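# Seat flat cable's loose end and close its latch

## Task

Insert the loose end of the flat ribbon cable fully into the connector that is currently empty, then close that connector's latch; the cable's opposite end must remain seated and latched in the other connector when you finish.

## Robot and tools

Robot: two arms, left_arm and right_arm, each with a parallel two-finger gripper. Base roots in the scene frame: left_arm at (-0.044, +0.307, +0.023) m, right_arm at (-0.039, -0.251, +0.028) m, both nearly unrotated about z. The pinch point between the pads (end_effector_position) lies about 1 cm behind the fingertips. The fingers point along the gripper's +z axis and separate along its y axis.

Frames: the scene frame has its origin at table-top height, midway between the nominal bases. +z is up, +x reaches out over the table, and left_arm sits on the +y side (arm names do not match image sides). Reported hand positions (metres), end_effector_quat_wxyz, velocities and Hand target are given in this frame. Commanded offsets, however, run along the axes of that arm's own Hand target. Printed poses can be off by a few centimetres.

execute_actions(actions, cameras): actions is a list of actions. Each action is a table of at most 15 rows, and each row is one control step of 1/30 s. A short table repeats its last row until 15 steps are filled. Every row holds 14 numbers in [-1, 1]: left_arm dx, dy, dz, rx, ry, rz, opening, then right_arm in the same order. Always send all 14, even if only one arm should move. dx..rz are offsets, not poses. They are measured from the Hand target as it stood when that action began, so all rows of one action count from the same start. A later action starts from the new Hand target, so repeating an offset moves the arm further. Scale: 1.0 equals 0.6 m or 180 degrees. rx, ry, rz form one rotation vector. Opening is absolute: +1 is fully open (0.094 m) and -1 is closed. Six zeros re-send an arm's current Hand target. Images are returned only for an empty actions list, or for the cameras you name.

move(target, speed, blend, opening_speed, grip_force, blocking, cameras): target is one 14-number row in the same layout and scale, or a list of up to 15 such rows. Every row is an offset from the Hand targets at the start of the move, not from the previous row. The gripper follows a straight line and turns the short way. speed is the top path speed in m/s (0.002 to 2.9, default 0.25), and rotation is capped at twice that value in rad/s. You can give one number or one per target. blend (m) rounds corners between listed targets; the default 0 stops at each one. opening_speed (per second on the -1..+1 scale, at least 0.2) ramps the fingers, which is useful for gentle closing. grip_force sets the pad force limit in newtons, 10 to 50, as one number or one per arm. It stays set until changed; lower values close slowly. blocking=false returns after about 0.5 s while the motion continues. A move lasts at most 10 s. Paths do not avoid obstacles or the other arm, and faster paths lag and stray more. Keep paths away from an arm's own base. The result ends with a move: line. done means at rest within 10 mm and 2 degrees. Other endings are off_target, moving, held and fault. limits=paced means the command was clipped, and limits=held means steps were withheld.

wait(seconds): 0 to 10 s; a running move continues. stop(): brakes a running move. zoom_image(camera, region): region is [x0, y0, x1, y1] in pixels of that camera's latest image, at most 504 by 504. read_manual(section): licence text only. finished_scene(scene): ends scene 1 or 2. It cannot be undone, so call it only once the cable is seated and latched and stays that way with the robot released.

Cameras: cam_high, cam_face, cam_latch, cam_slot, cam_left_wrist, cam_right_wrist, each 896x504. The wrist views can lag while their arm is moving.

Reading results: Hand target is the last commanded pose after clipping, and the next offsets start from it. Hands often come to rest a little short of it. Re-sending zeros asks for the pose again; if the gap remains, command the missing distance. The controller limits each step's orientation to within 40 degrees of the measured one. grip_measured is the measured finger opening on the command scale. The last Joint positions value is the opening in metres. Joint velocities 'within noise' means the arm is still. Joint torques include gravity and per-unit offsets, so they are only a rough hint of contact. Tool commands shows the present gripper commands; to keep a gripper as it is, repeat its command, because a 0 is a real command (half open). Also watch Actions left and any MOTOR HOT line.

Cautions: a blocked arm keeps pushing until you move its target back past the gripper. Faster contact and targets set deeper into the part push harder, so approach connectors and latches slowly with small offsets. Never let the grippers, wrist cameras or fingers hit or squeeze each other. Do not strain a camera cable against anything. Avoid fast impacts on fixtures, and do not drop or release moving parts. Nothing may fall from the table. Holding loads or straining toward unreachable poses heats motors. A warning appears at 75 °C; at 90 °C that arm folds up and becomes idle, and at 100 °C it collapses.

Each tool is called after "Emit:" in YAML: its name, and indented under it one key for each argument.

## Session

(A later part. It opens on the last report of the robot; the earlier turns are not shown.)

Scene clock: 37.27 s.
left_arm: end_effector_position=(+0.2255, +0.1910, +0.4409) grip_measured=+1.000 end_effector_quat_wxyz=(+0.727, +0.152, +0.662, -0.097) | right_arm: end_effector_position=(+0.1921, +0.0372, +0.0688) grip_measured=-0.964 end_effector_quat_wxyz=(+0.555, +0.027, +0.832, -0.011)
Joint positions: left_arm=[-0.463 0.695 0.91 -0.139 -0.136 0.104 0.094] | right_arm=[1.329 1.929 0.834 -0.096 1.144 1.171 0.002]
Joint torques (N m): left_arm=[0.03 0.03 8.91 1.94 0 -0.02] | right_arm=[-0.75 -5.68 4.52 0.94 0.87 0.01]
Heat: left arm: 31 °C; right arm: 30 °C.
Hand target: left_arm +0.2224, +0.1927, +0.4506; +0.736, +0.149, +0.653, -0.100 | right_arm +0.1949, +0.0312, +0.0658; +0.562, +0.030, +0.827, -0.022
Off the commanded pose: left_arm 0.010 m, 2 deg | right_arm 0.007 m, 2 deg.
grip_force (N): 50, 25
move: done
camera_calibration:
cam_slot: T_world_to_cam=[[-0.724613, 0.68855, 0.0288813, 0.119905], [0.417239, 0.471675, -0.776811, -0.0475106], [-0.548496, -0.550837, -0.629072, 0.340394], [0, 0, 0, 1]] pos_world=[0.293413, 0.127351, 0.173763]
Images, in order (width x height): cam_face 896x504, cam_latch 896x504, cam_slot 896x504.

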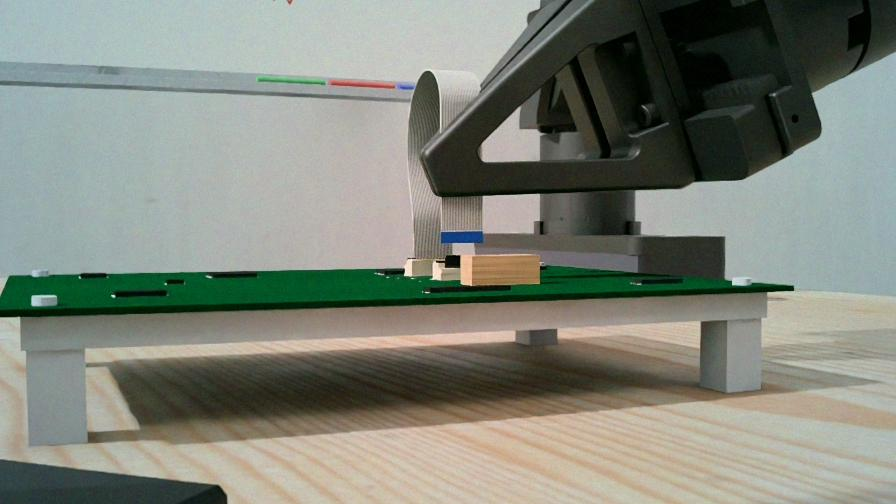

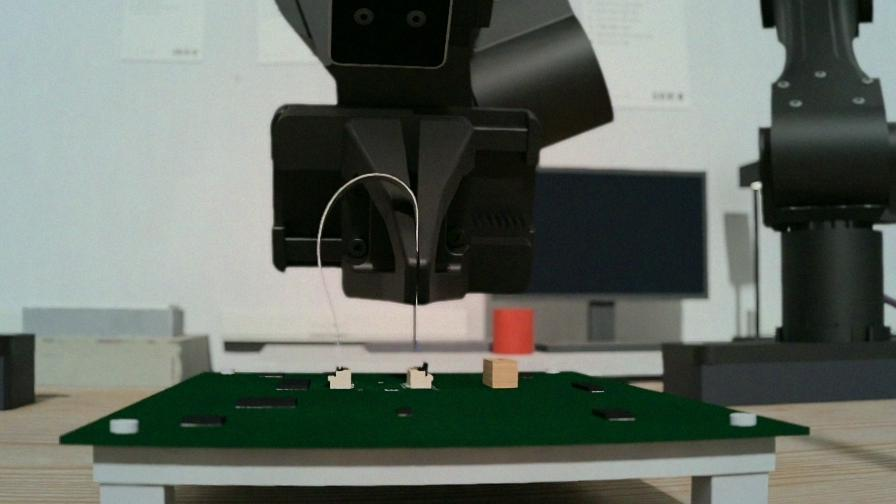

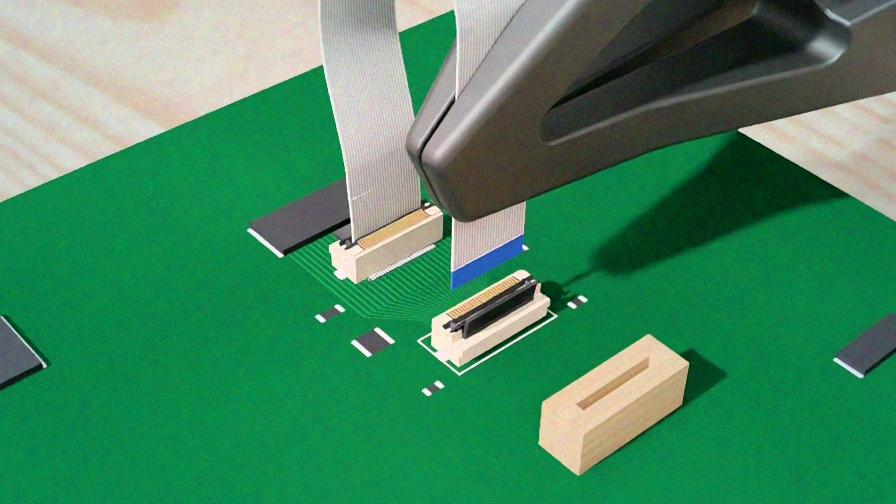

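Emit:
move:
  target: [0,0,0,0,0,0,1,0.0043,0.0018,0.0016,-0.0009,0.0002,0.0023,-1]
  speed: 0.03
  cameras: ["cam_latch","cam_face","cam_slot"]

Emit:
zoom_image:
  camera: "cam_latch"
  region: [380, 290, 480, 400]

Emit:
zoom_image:
  camera: "cam_slot"
  region: [410, 200, 590, 380]

Emit:
zoom_image:
  camera: "cam_face"
  region: [400, 170, 520, 290]

Scene clock: 41.80 s.
left_arm: end_effector_position=(+0.2255, +0.1910, +0.4409) grip_measured=+1.000 end_effector_quat_wxyz=(+0.727, +0.152, +0.662, -0.097) | right_arm: end_effector_position=(+0.1925, +0.0388, +0.0675) grip_measured=-0.964 end_effector_quat_wxyz=(+0.555, +0.030, +0.831, -0.007)
Joint positions: left_arm=[-0.463 0.695 0.91 -0.139 -0.136 0.104 0.094] | right_arm=[1.329 1.936 0.834 -0.079 1.144 1.171 0.002]
Joint torques (N m): left_arm=[-0.02 0.01 8.9 1.95 0.01 -0.03] | right_arm=[-0.76 -5.57 4.4 0.92 0.85 0.05]
Heat: left arm: 31 °C; right arm: 30 °C.
Hand target: left_arm +0.2224, +0.1927, +0.4506; +0.736, +0.149, +0.653, -0.100 | right_arm +0.1949, +0.0323, +0.0631; +0.562, +0.032, +0.827, -0.018
Off the commanded pose: left_arm 0.010 m, 2 deg | right_arm 0.008 m, 2 deg.
grip_force (N): 50, 25
move: done
camera_calibration:
cam_slot: T_world_to_cam=[[-0.724613, 0.68855, 0.0288813, 0.119905], [0.417239, 0.471675, -0.776811, -0.0475106], [-0.548496, -0.550837, -0.629072, 0.340394], [0, 0, 0, 1]] pos_world=[0.293413, 0.127351, 0.173763]
Images, in order (width x height): cam_face 896x504, cam_latch 896x504, cam_slot 896x504.

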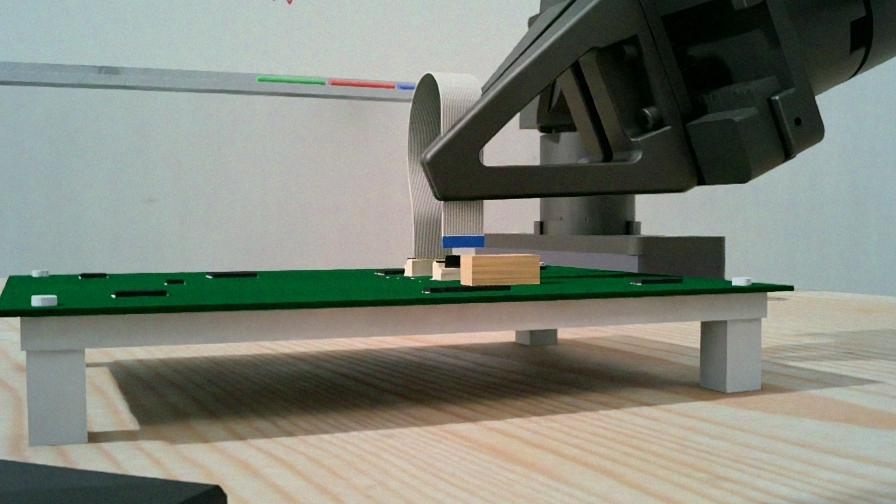

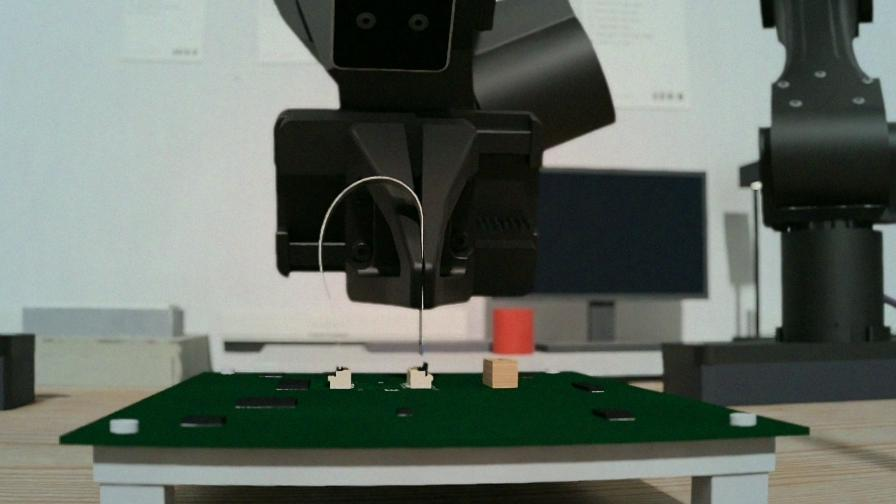

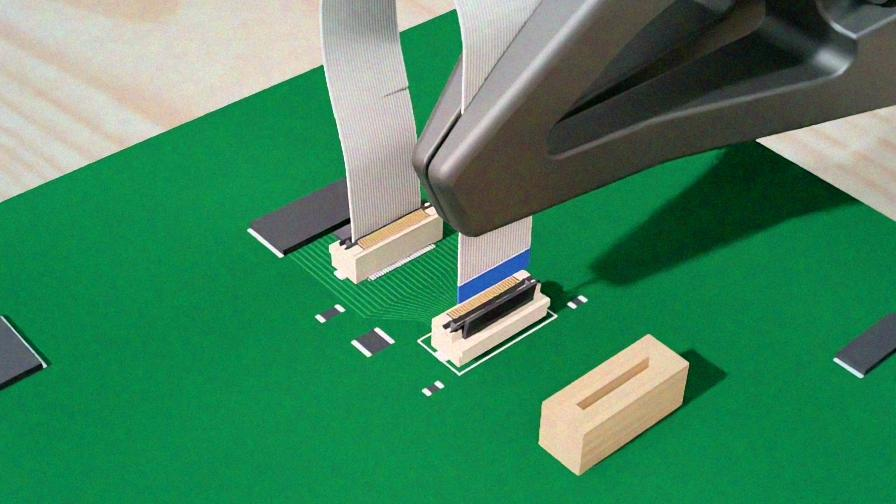

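Scaled by 4.582 from the camera's 896x504 image, which has a finer 1280x720 frame.

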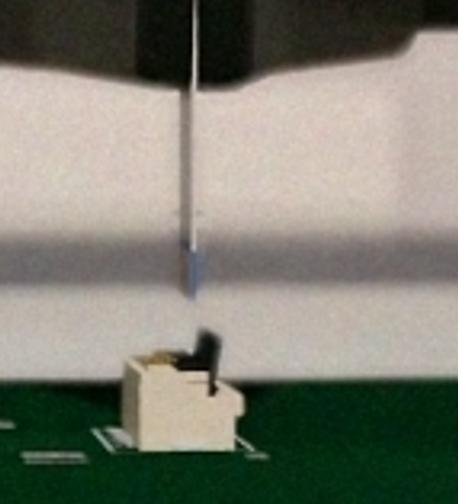

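Scaled by 2.800 from the camera's 896x504 image, which has a finer 1280x720 frame.

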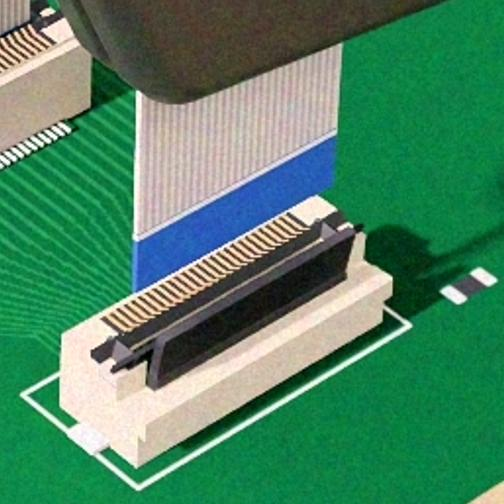

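Scaled by 4.200 from the camera's 896x504 image, which has a finer 1280x720 frame.

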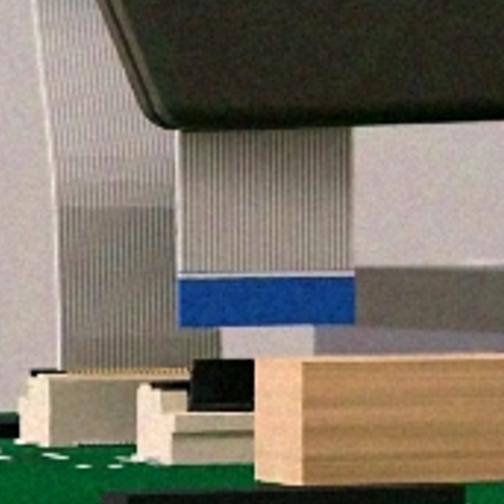

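Emit:
move:
  target: [0,0,0,0,0,0,1,0.0087,0.0043,-0.0072,-0.0046,-0.0002,-0.0058,-1]
  speed: 0.03
  cameras: ["cam_latch","cam_face","cam_slot"]

Emit:
zoom_image:
  camera: "cam_latch"
  region: [380, 290, 480, 400]

Emit:
zoom_image:
  camera: "cam_slot"
  region: [410, 200, 590, 380]

Emit:
zoom_image:
  camera: "cam_face"
  region: [400, 170, 520, 290]

Scene clock: 45.57 s.
left_arm: end_effector_position=(+0.2255, +0.1910, +0.4409) grip_measured=+1.000 end_effector_quat_wxyz=(+0.727, +0.152, +0.662, -0.097) | right_arm: end_effector_position=(+0.1914, +0.0399, +0.0649) grip_measured=-0.964 end_effector_quat_wxyz=(+0.555, +0.028, +0.831, -0.007)
Joint positions: left_arm=[-0.463 0.695 0.91 -0.139 -0.136 0.104 0.094] | right_arm=[1.333 1.945 0.834 -0.071 1.144 1.171 0.002]
Joint torques (N m): left_arm=[0.02 0.03 8.92 1.97 0.02 -0.03] | right_arm=[0.68 -5.57 3.97 0.94 0.87 0]
Heat: left arm: 31 °C; right arm: 30 °C.
Hand target: left_arm +0.2224, +0.1927, +0.4506; +0.736, +0.149, +0.653, -0.100 | right_arm +0.1892, +0.0353, +0.0598; +0.562, +0.020, +0.827, -0.017
Off the commanded pose: left_arm 0.010 m, 2 deg | right_arm 0.007 m, 2 deg.
grip_force (N): 50, 25
move: done
camera_calibration:
cam_slot: T_world_to_cam=[[-0.724613, 0.68855, 0.0288813, 0.119905], [0.417239, 0.471675, -0.776811, -0.0475106], [-0.548496, -0.550837, -0.629072, 0.340394], [0, 0, 0, 1]] pos_world=[0.293413, 0.127351, 0.173763]
Images, in order (width x height): cam_face 896x504, cam_latch 896x504, cam_slot 896x504.

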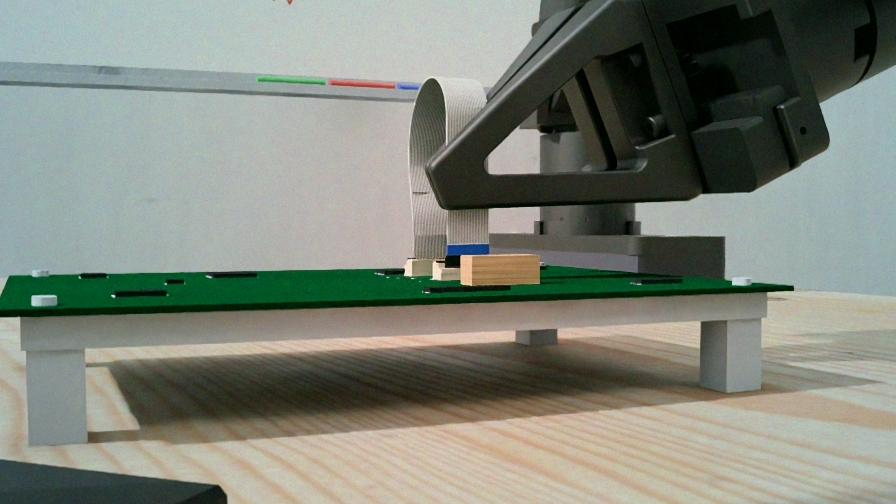

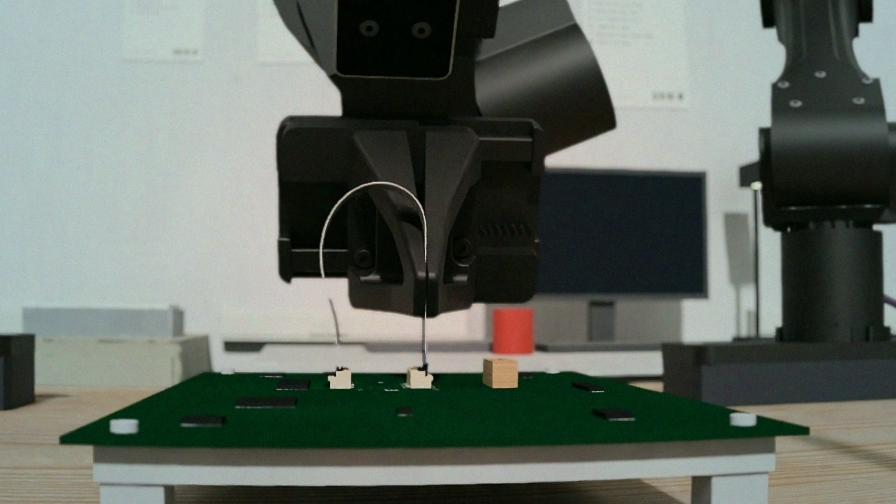

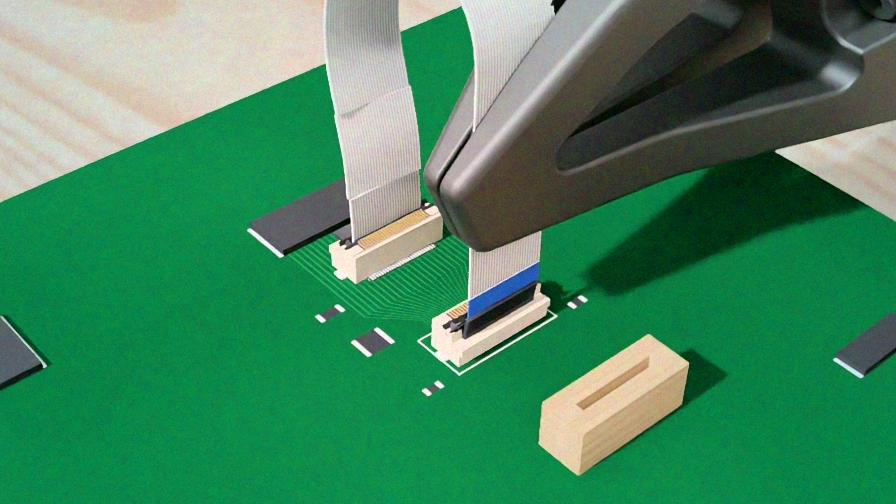

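Scaled by 4.582 from the camera's 896x504 image, which has a finer 1280x720 frame.

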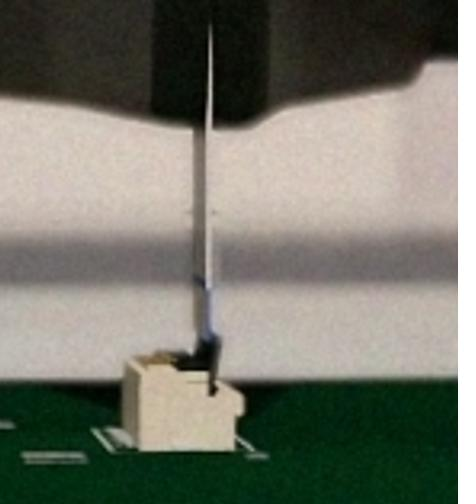

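Scaled by 2.800 from the camera's 896x504 image, which has a finer 1280x720 frame.

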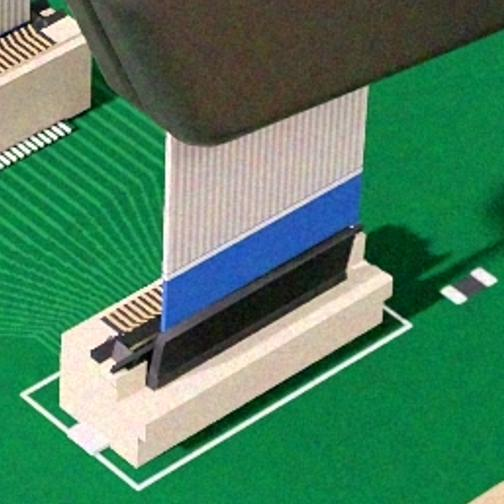

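Scaled by 4.200 from the camera's 896x504 image, which has a finer 1280x720 frame.

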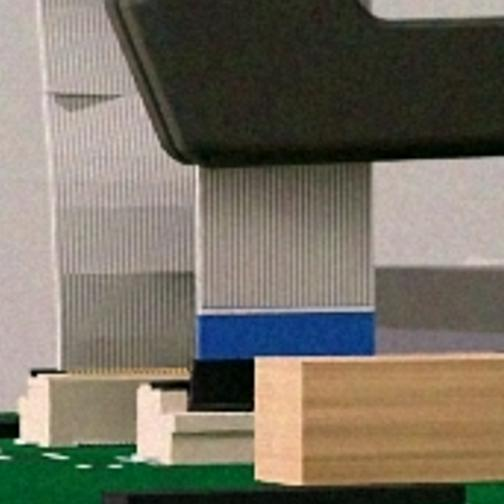

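Emit:
move:
  target: [0,0,0,0,0,0,1,0.0015,-0.0028,0.0008,0.0006,-0.0001,-0.0015,-1]
  speed: 0.03
  cameras: ["cam_latch","cam_slot"]

Emit:
zoom_image:
  camera: "cam_latch"
  region: [380, 290, 480, 400]

Emit:
zoom_image:
  camera: "cam_slot"
  region: [410, 200, 590, 380]

Scene clock: 52.43 s.
left_arm: end_effector_position=(+0.2255, +0.1910, +0.4409) grip_measured=+1.000 end_effector_quat_wxyz=(+0.727, +0.152, +0.662, -0.097) | right_arm: end_effector_position=(+0.1909, +0.0379, +0.0633) grip_measured=-0.964 end_effector_quat_wxyz=(+0.555, +0.027, +0.831, -0.008)
Joint positions: left_arm=[-0.463 0.695 0.91 -0.139 -0.136 0.104 0.094] | right_arm=[1.333 1.945 0.825 -0.066 1.144 1.171 0.002]
Joint torques (N m): left_arm=[-0.01 -0.01 8.87 1.95 -0.01 -0.03] | right_arm=[0.58 -5.53 4.19 0.93 0.88 -0.02]
Heat: left arm: 31 °C; right arm: 30 °C.
Hand target: left_arm +0.2224, +0.1927, +0.4506; +0.736, +0.149, +0.653, -0.100 | right_arm +0.1892, +0.0336, +0.0588; +0.562, +0.019, +0.827, -0.020
Off the commanded pose: left_arm 0.010 m, 2 deg | right_arm 0.006 m, 2 deg.
grip_force (N): 50, 25
move: done
camera_calibration:
cam_slot: T_world_to_cam=[[-0.724613, 0.68855, 0.0288813, 0.119905], [0.417239, 0.471675, -0.776811, -0.0475106], [-0.548496, -0.550837, -0.629072, 0.340394], [0, 0, 0, 1]] pos_world=[0.293413, 0.127351, 0.173763]
Images, in order (width x height): cam_latch 896x504, cam_slot 896x504.

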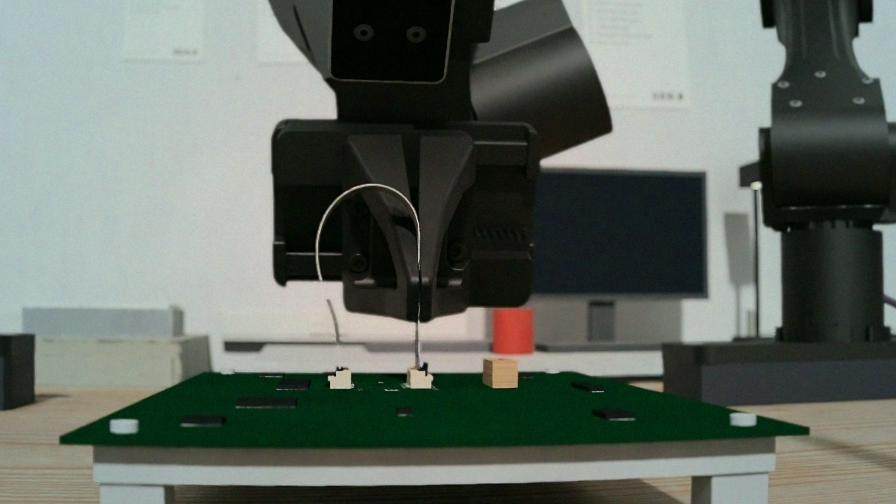

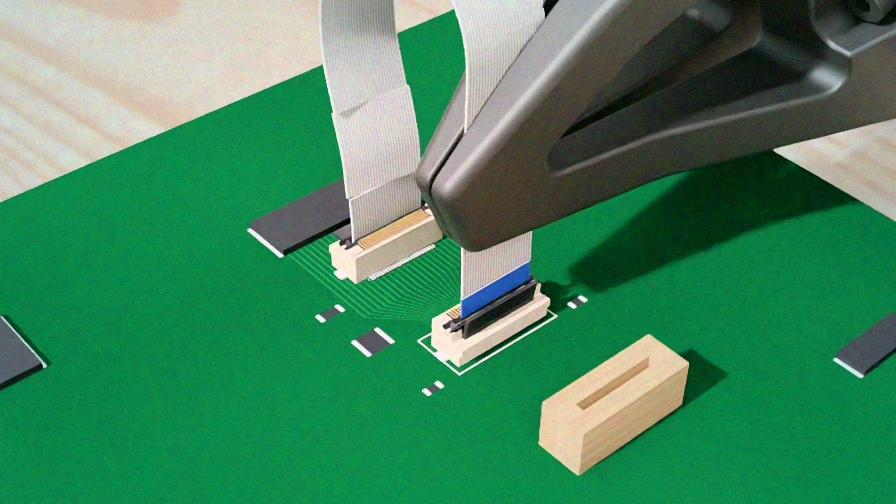

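Scaled by 4.582 from the camera's 896x504 image, which has a finer 1280x720 frame.

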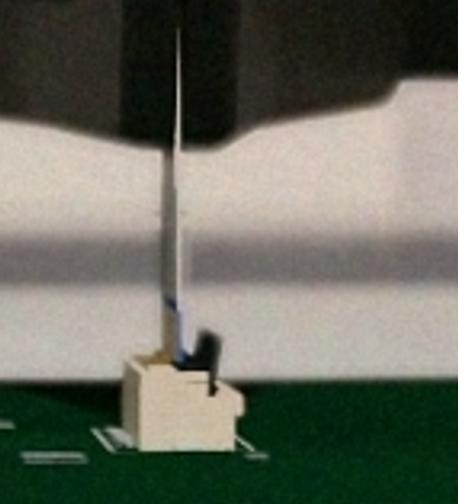

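Scaled by 2.800 from the camera's 896x504 image, which has a finer 1280x720 frame.

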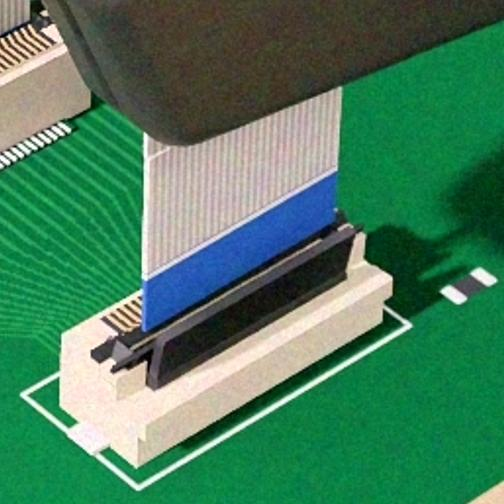

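Emit:
move:
  target: [0,0,0,0,0,0,1,0.0054,0.0008,0.0021,0,0,0,-1]
  speed: 0.03
  cameras: ["cam_latch","cam_slot"]

Emit:
zoom_image:
  camera: "cam_latch"
  region: [380, 290, 480, 400]

Emit:
zoom_image:
  camera: "cam_slot"
  region: [410, 230, 570, 360]

Scene clock: 54.20 s.
left_arm: end_effector_position=(+0.2255, +0.1910, +0.4409) grip_measured=+1.000 end_effector_quat_wxyz=(+0.727, +0.152, +0.662, -0.097) | right_arm: end_effector_position=(+0.1920, +0.0385, +0.0632) grip_measured=-0.964 end_effector_quat_wxyz=(+0.560, +0.030, +0.828, -0.007)
Joint positions: left_arm=[-0.463 0.695 0.91 -0.139 -0.136 0.104 0.094] | right_arm=[1.333 1.955 0.825 -0.049 1.155 1.171 0.002]
Joint torques (N m): left_arm=[-0.02 0.05 8.88 1.94 0 -0.02] | right_arm=[0.64 -5.29 4.08 0.92 0.74 -0.02]
Heat: left arm: 31 °C; right arm: 30 °C.
Hand target: left_arm +0.2224, +0.1927, +0.4506; +0.736, +0.149, +0.653, -0.100 | right_arm +0.1893, +0.0341, +0.0554; +0.562, +0.019, +0.827, -0.019
Off the commanded pose: left_arm 0.010 m, 2 deg | right_arm 0.009 m, 2 deg.
grip_force (N): 50, 25
move: done
camera_calibration:
cam_slot: T_world_to_cam=[[-0.724613, 0.68855, 0.0288813, 0.119905], [0.417239, 0.471675, -0.776811, -0.0475106], [-0.548496, -0.550837, -0.629072, 0.340394], [0, 0, 0, 1]] pos_world=[0.293413, 0.127351, 0.173763]
Images, in order (width x height): cam_latch 896x504, cam_slot 896x504.

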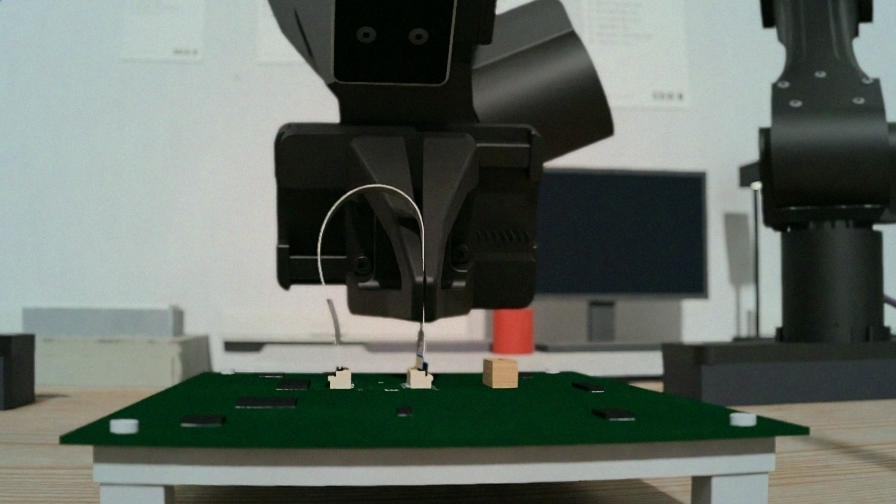

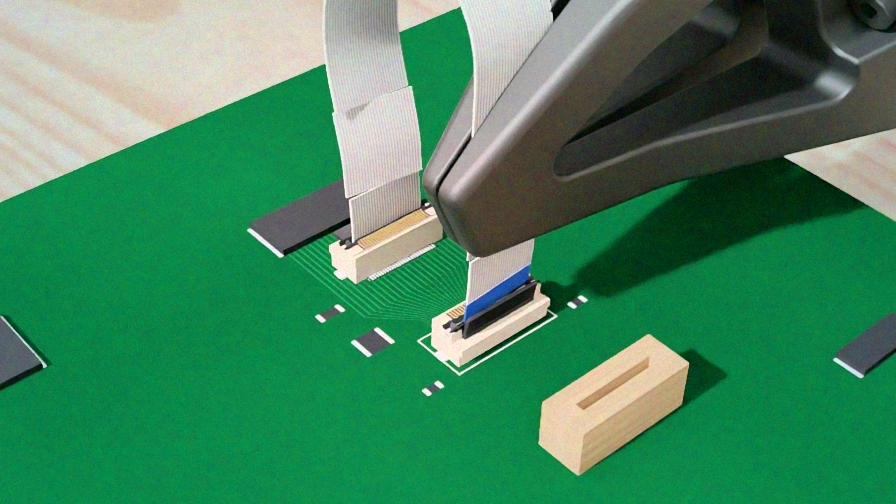

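Scaled by 4.582 from the camera's 896x504 image, which has a finer 1280x720 frame.

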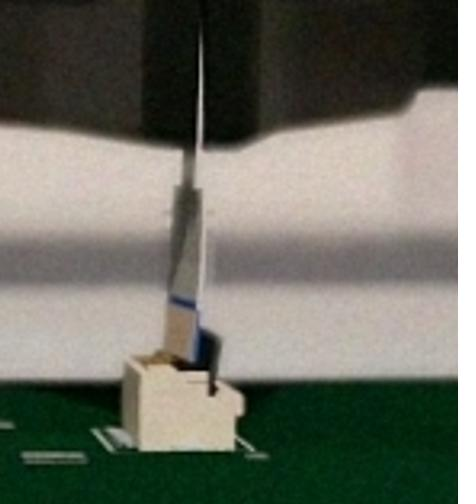

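Scaled by 3.150 from the camera's 896x504 image, which has a finer 1280x720 frame.

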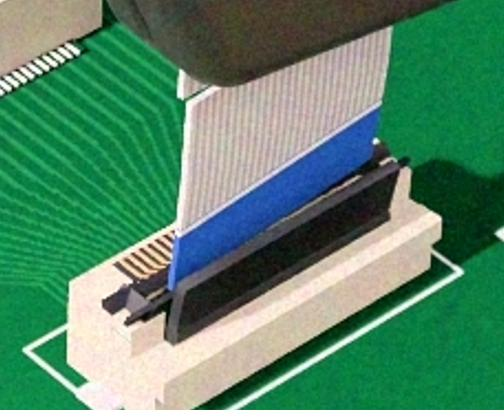

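Emit:
move:
  target: [0,0,0,0,0,0,1,0.0015,-0.0025,0.0008,0.0006,-0.0001,-0.0015,-1]
  speed: 0.03
  cameras: ["cam_latch","cam_slot"]

Emit:
zoom_image:
  camera: "cam_latch"
  region: [380, 290, 480, 400]

Emit:
zoom_image:
  camera: "cam_slot"
  region: [410, 230, 570, 360]

Scene clock: 62.37 s.
left_arm: end_effector_position=(+0.2255, +0.1910, +0.4409) grip_measured=+1.000 end_effector_quat_wxyz=(+0.727, +0.152, +0.662, -0.097) | right_arm: end_effector_position=(+0.1920, +0.0376, +0.0631) grip_measured=-0.964 end_effector_quat_wxyz=(+0.561, +0.031, +0.827, -0.007)
Joint positions: left_arm=[-0.463 0.695 0.91 -0.139 -0.136 0.104 0.094] | right_arm=[1.333 1.955 0.821 -0.044 1.158 1.171 0.002]
Joint torques (N m): left_arm=[0.01 -0.02 8.91 1.95 0 -0.01] | right_arm=[0.5 -5.27 3.99 0.9 0.72 -0.05]
Heat: left arm: 31 °C; right arm: 30 °C.
Hand target: left_arm +0.2224, +0.1927, +0.4506; +0.736, +0.149, +0.653, -0.100 | right_arm +0.1893, +0.0325, +0.0544; +0.562, +0.018, +0.827, -0.022
Off the commanded pose: left_arm 0.010 m, 2 deg | right_arm 0.010 m, 2 deg.
grip_force (N): 50, 25
move: done
camera_calibration:
cam_slot: T_world_to_cam=[[-0.724613, 0.68855, 0.0288813, 0.119905], [0.417239, 0.471675, -0.776811, -0.0475106], [-0.548496, -0.550837, -0.629072, 0.340394], [0, 0, 0, 1]] pos_world=[0.293413, 0.127351, 0.173763]
Images, in order (width x height): cam_latch 896x504, cam_slot 896x504.

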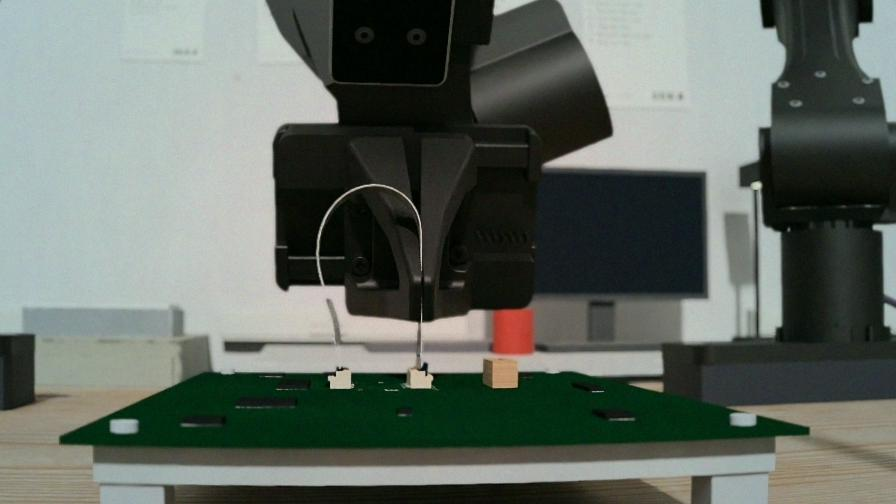

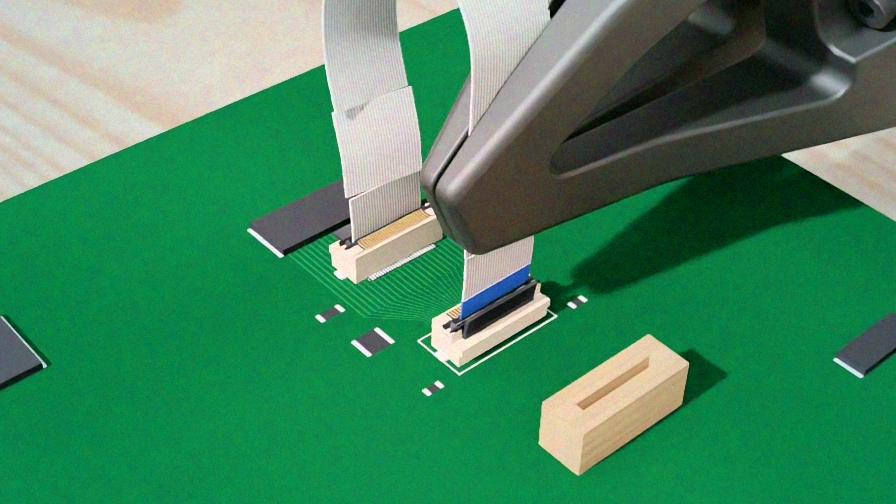

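Scaled by 4.582 from the camera's 896x504 image, which has a finer 1280x720 frame.

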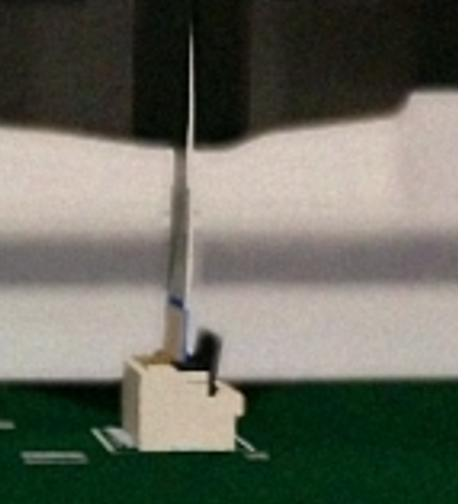

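Scaled by 3.150 from the camera's 896x504 image, which has a finer 1280x720 frame.

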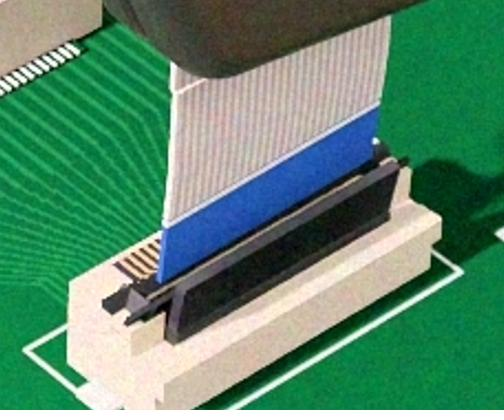

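Emit:
move:
  target:
    - [0,0,0,0,0,0,1,-0.0028,-0.0054,0.0072,0.0046,0.0001,0.0018,-1]
    - [0,0,0,0,0,0,1,0.0025,-0.0059,0.0093,0.0054,0,-0.0002,-1]
  speed: 0.03
  blend: [0.001,0]
  cameras: ["cam_latch","cam_slot"]

Emit:
zoom_image:
  camera: "cam_latch"
  region: [380, 290, 480, 400]

Emit:
zoom_image:
  camera: "cam_slot"
  region: [410, 230, 570, 360]

Scene clock: 66.20 s.
left_arm: end_effector_position=(+0.2255, +0.1910, +0.4409) grip_measured=+1.000 end_effector_quat_wxyz=(+0.727, +0.152, +0.662, -0.097) | right_arm: end_effector_position=(+0.1922, +0.0371, +0.0592) grip_measured=-0.964 end_effector_quat_wxyz=(+0.562, +0.029, +0.827, -0.010)
Joint positions: left_arm=[-0.463 0.695 0.91 -0.139 -0.136 0.104 0.094] | right_arm=[1.333 1.97 0.821 -0.036 1.162 1.171 0.002]
Joint torques (N m): left_arm=[-0.01 0.01 8.91 1.95 0 -0.02] | right_arm=[-0.95 -5.48 3.89 0.85 0.69 -0.04]
Heat: left arm: 31 °C; right arm: 30 °C.
Hand target: left_arm +0.2224, +0.1927, +0.4506; +0.736, +0.149, +0.653, -0.100 | right_arm +0.1937, +0.0287, +0.0510; +0.562, +0.022, +0.826, -0.029
Off the commanded pose: left_arm 0.010 m, 2 deg | right_arm 0.012 m, 2 deg.
grip_force (N): 50, 25
move: off_target (right_arm)
camera_calibration:
cam_slot: T_world_to_cam=[[-0.724613, 0.68855, 0.0288813, 0.119905], [0.417239, 0.471675, -0.776811, -0.0475106], [-0.548496, -0.550837, -0.629072, 0.340394], [0, 0, 0, 1]] pos_world=[0.293413, 0.127351, 0.173763]
Images, in order (width x height): cam_latch 896x504, cam_slot 896x504.

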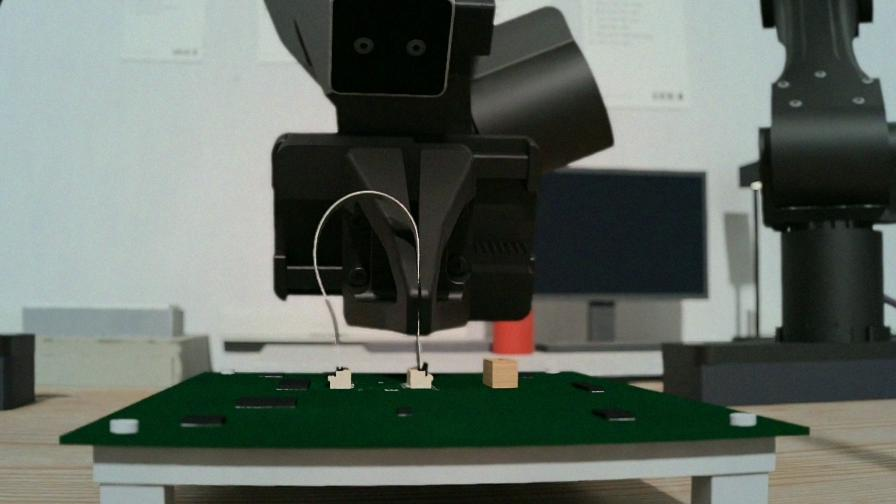

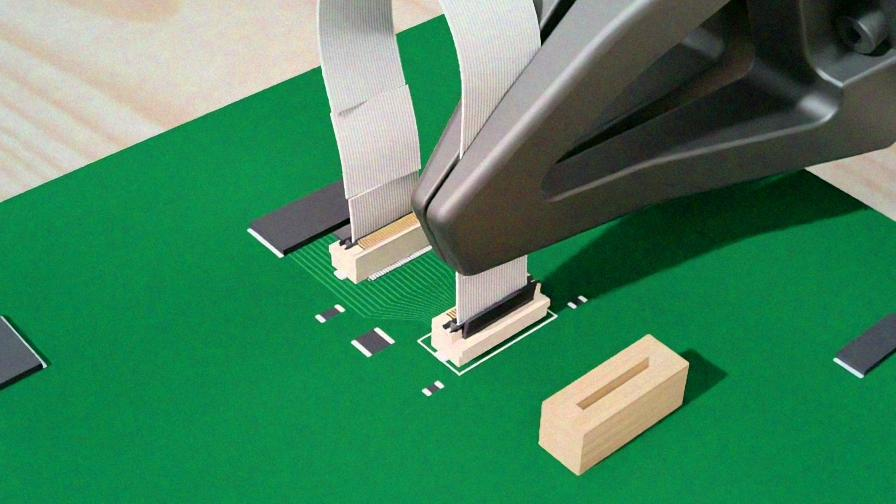

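Scaled by 4.582 from the camera's 896x504 image, which has a finer 1280x720 frame.

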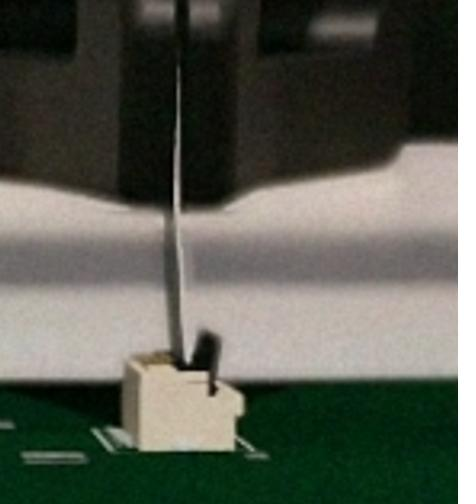

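Scaled by 3.150 from the camera's 896x504 image, which has a finer 1280x720 frame.

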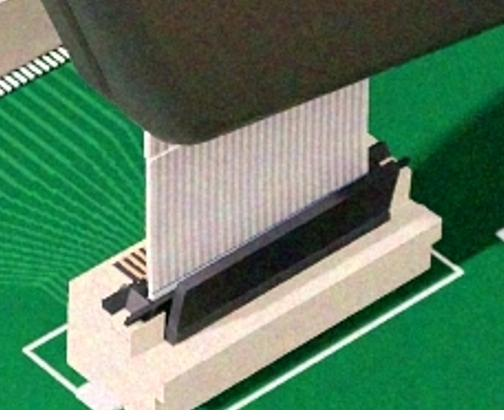

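Emit:
move:
  target: [0,0,0,0,0,0,1,0,0,0,0,0,0,-0.84]
  opening_speed: 0.3
  cameras: ["cam_latch","cam_slot"]

Emit:
zoom_image:
  camera: "cam_latch"
  region: [370, 290, 470, 400]

Emit:
zoom_image:
  camera: "cam_slot"
  region: [410, 230, 570, 360]

Scene clock: 70.80 s.
left_arm: end_effector_position=(+0.2255, +0.1910, +0.4409) grip_measured=+1.000 end_effector_quat_wxyz=(+0.727, +0.152, +0.662, -0.097) | right_arm: end_effector_position=(+0.1918, +0.0377, +0.0582) grip_measured=-0.843 end_effector_quat_wxyz=(+0.559, +0.028, +0.828, -0.009)
Joint positions: left_arm=[-0.463 0.695 0.91 -0.139 -0.136 0.104 0.094] | right_arm=[1.333 1.97 0.821 -0.035 1.155 1.171 0.007]
Joint torques (N m): left_arm=[-0.01 -0.01 8.9 1.94 0.01 -0.03] | right_arm=[-0.91 -5.45 3.93 0.87 0.76 -0.05]
Heat: left arm: 32 °C; right arm: 30 °C.
Hand target: left_arm +0.2224, +0.1927, +0.4506; +0.736, +0.149, +0.653, -0.100 | right_arm +0.1937, +0.0287, +0.0511; +0.562, +0.022, +0.826, -0.029
Off the commanded pose: left_arm 0.010 m, 2 deg | right_arm 0.012 m, 2 deg.
grip_force (N): 50, 25
move: off_target (right_arm)
camera_calibration:
cam_slot: T_world_to_cam=[[-0.724613, 0.68855, 0.0288813, 0.119905], [0.417239, 0.471675, -0.776811, -0.0475106], [-0.548496, -0.550837, -0.629072, 0.340394], [0, 0, 0, 1]] pos_world=[0.293413, 0.127351, 0.173763]
Images, in order (width x height): cam_latch 896x504, cam_slot 896x504.

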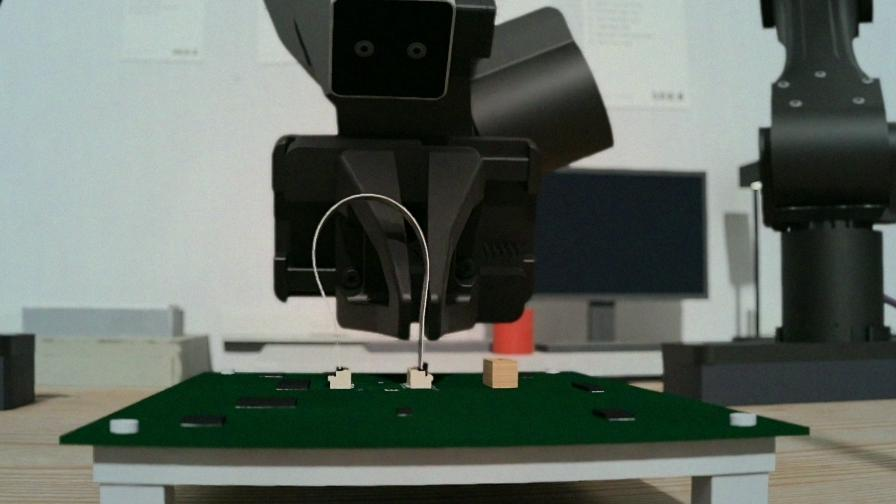

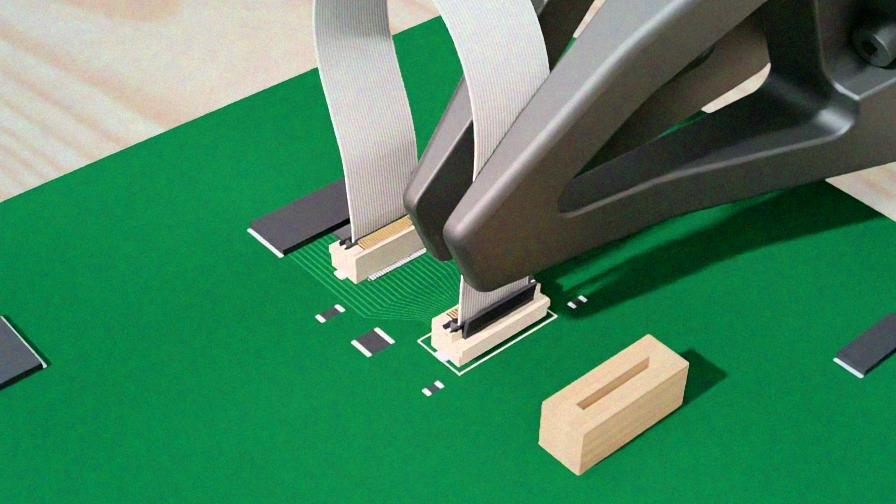

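Scaled by 4.582 from the camera's 896x504 image, which has a finer 1280x720 frame.

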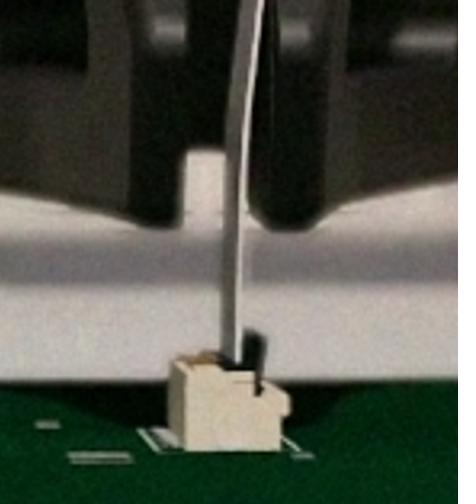

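Scaled by 3.150 from the camera's 896x504 image, which has a finer 1280x720 frame.

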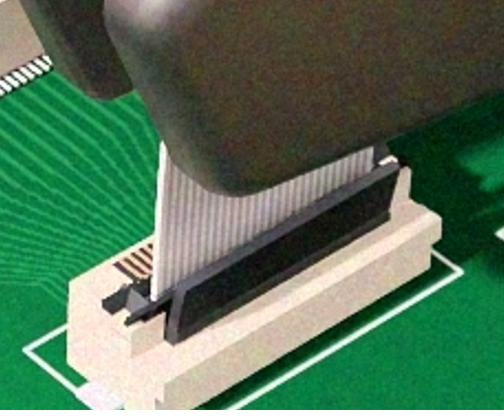

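Emit:
move:
  target: [0,0,0,0,0,0,1,0.0116,-0.0009,0.0047,0.0018,-0.0003,-0.0046,-0.84]
  speed: 0.04
  cameras: ["cam_latch","cam_slot"]

Emit:
zoom_image:
  camera: "cam_latch"
  region: [370, 290, 470, 400]

Emit:
zoom_image:
  camera: "cam_slot"
  region: [410, 230, 570, 360]

Scene clock: 73.70 s.
left_arm: end_effector_position=(+0.2255, +0.1910, +0.4409) grip_measured=+1.000 end_effector_quat_wxyz=(+0.727, +0.152, +0.662, -0.097) | right_arm: end_effector_position=(+0.1918, +0.0362, +0.0510) grip_measured=-0.843 end_effector_quat_wxyz=(+0.560, +0.024, +0.828, -0.017)
Joint positions: left_arm=[-0.463 0.695 0.91 -0.139 -0.136 0.104 0.094] | right_arm=[1.333 1.998 0.821 -0.024 1.16 1.17 0.007]
Joint torques (N m): left_arm=[-0.05 0.01 8.88 1.94 -0.01 -0.03] | right_arm=[-0.94 -5.42 3.82 0.87 0.74 -0.06]
Heat: left arm: 32 °C; right arm: 30 °C.
Hand target: left_arm +0.2224, +0.1927, +0.4506; +0.736, +0.149, +0.653, -0.100 | right_arm +0.1937, +0.0280, +0.0435; +0.562, +0.018, +0.826, -0.035
Off the commanded pose: left_arm 0.010 m, 2 deg | right_arm 0.011 m, 2 deg.
grip_force (N): 50, 25
move: off_target (right_arm)
camera_calibration:
cam_slot: T_world_to_cam=[[-0.724613, 0.68855, 0.0288813, 0.119905], [0.417239, 0.471675, -0.776811, -0.0475106], [-0.548496, -0.550837, -0.629072, 0.340394], [0, 0, 0, 1]] pos_world=[0.293413, 0.127351, 0.173763]
Images, in order (width x height): cam_latch 896x504, cam_slot 896x504.

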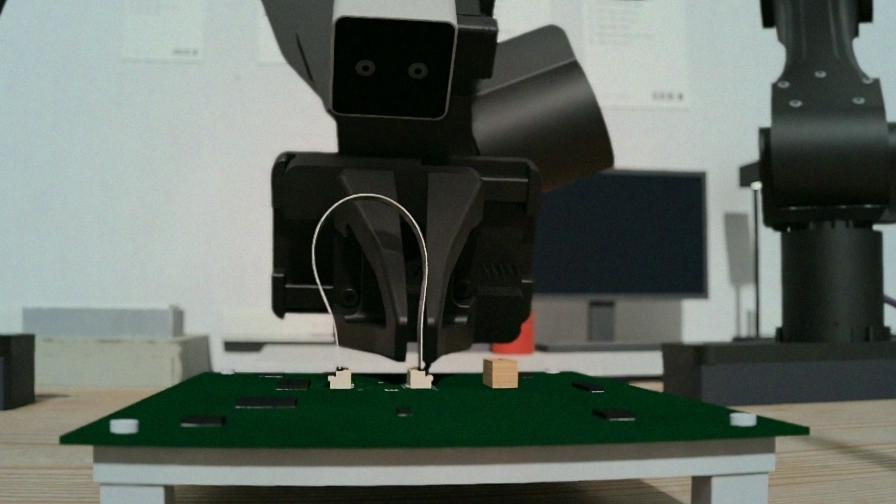

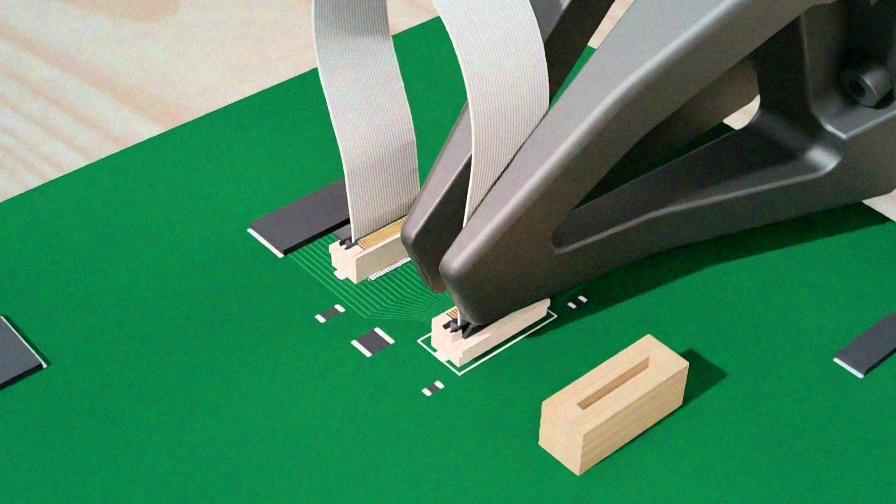

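Scaled by 4.582 from the camera's 896x504 image, which has a finer 1280x720 frame.

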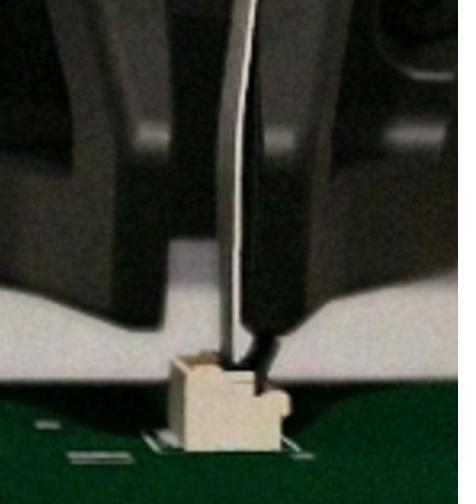

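Scaled by 3.150 from the camera's 896x504 image, which has a finer 1280x720 frame.

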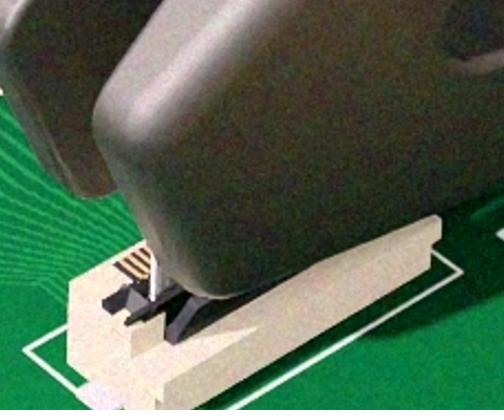

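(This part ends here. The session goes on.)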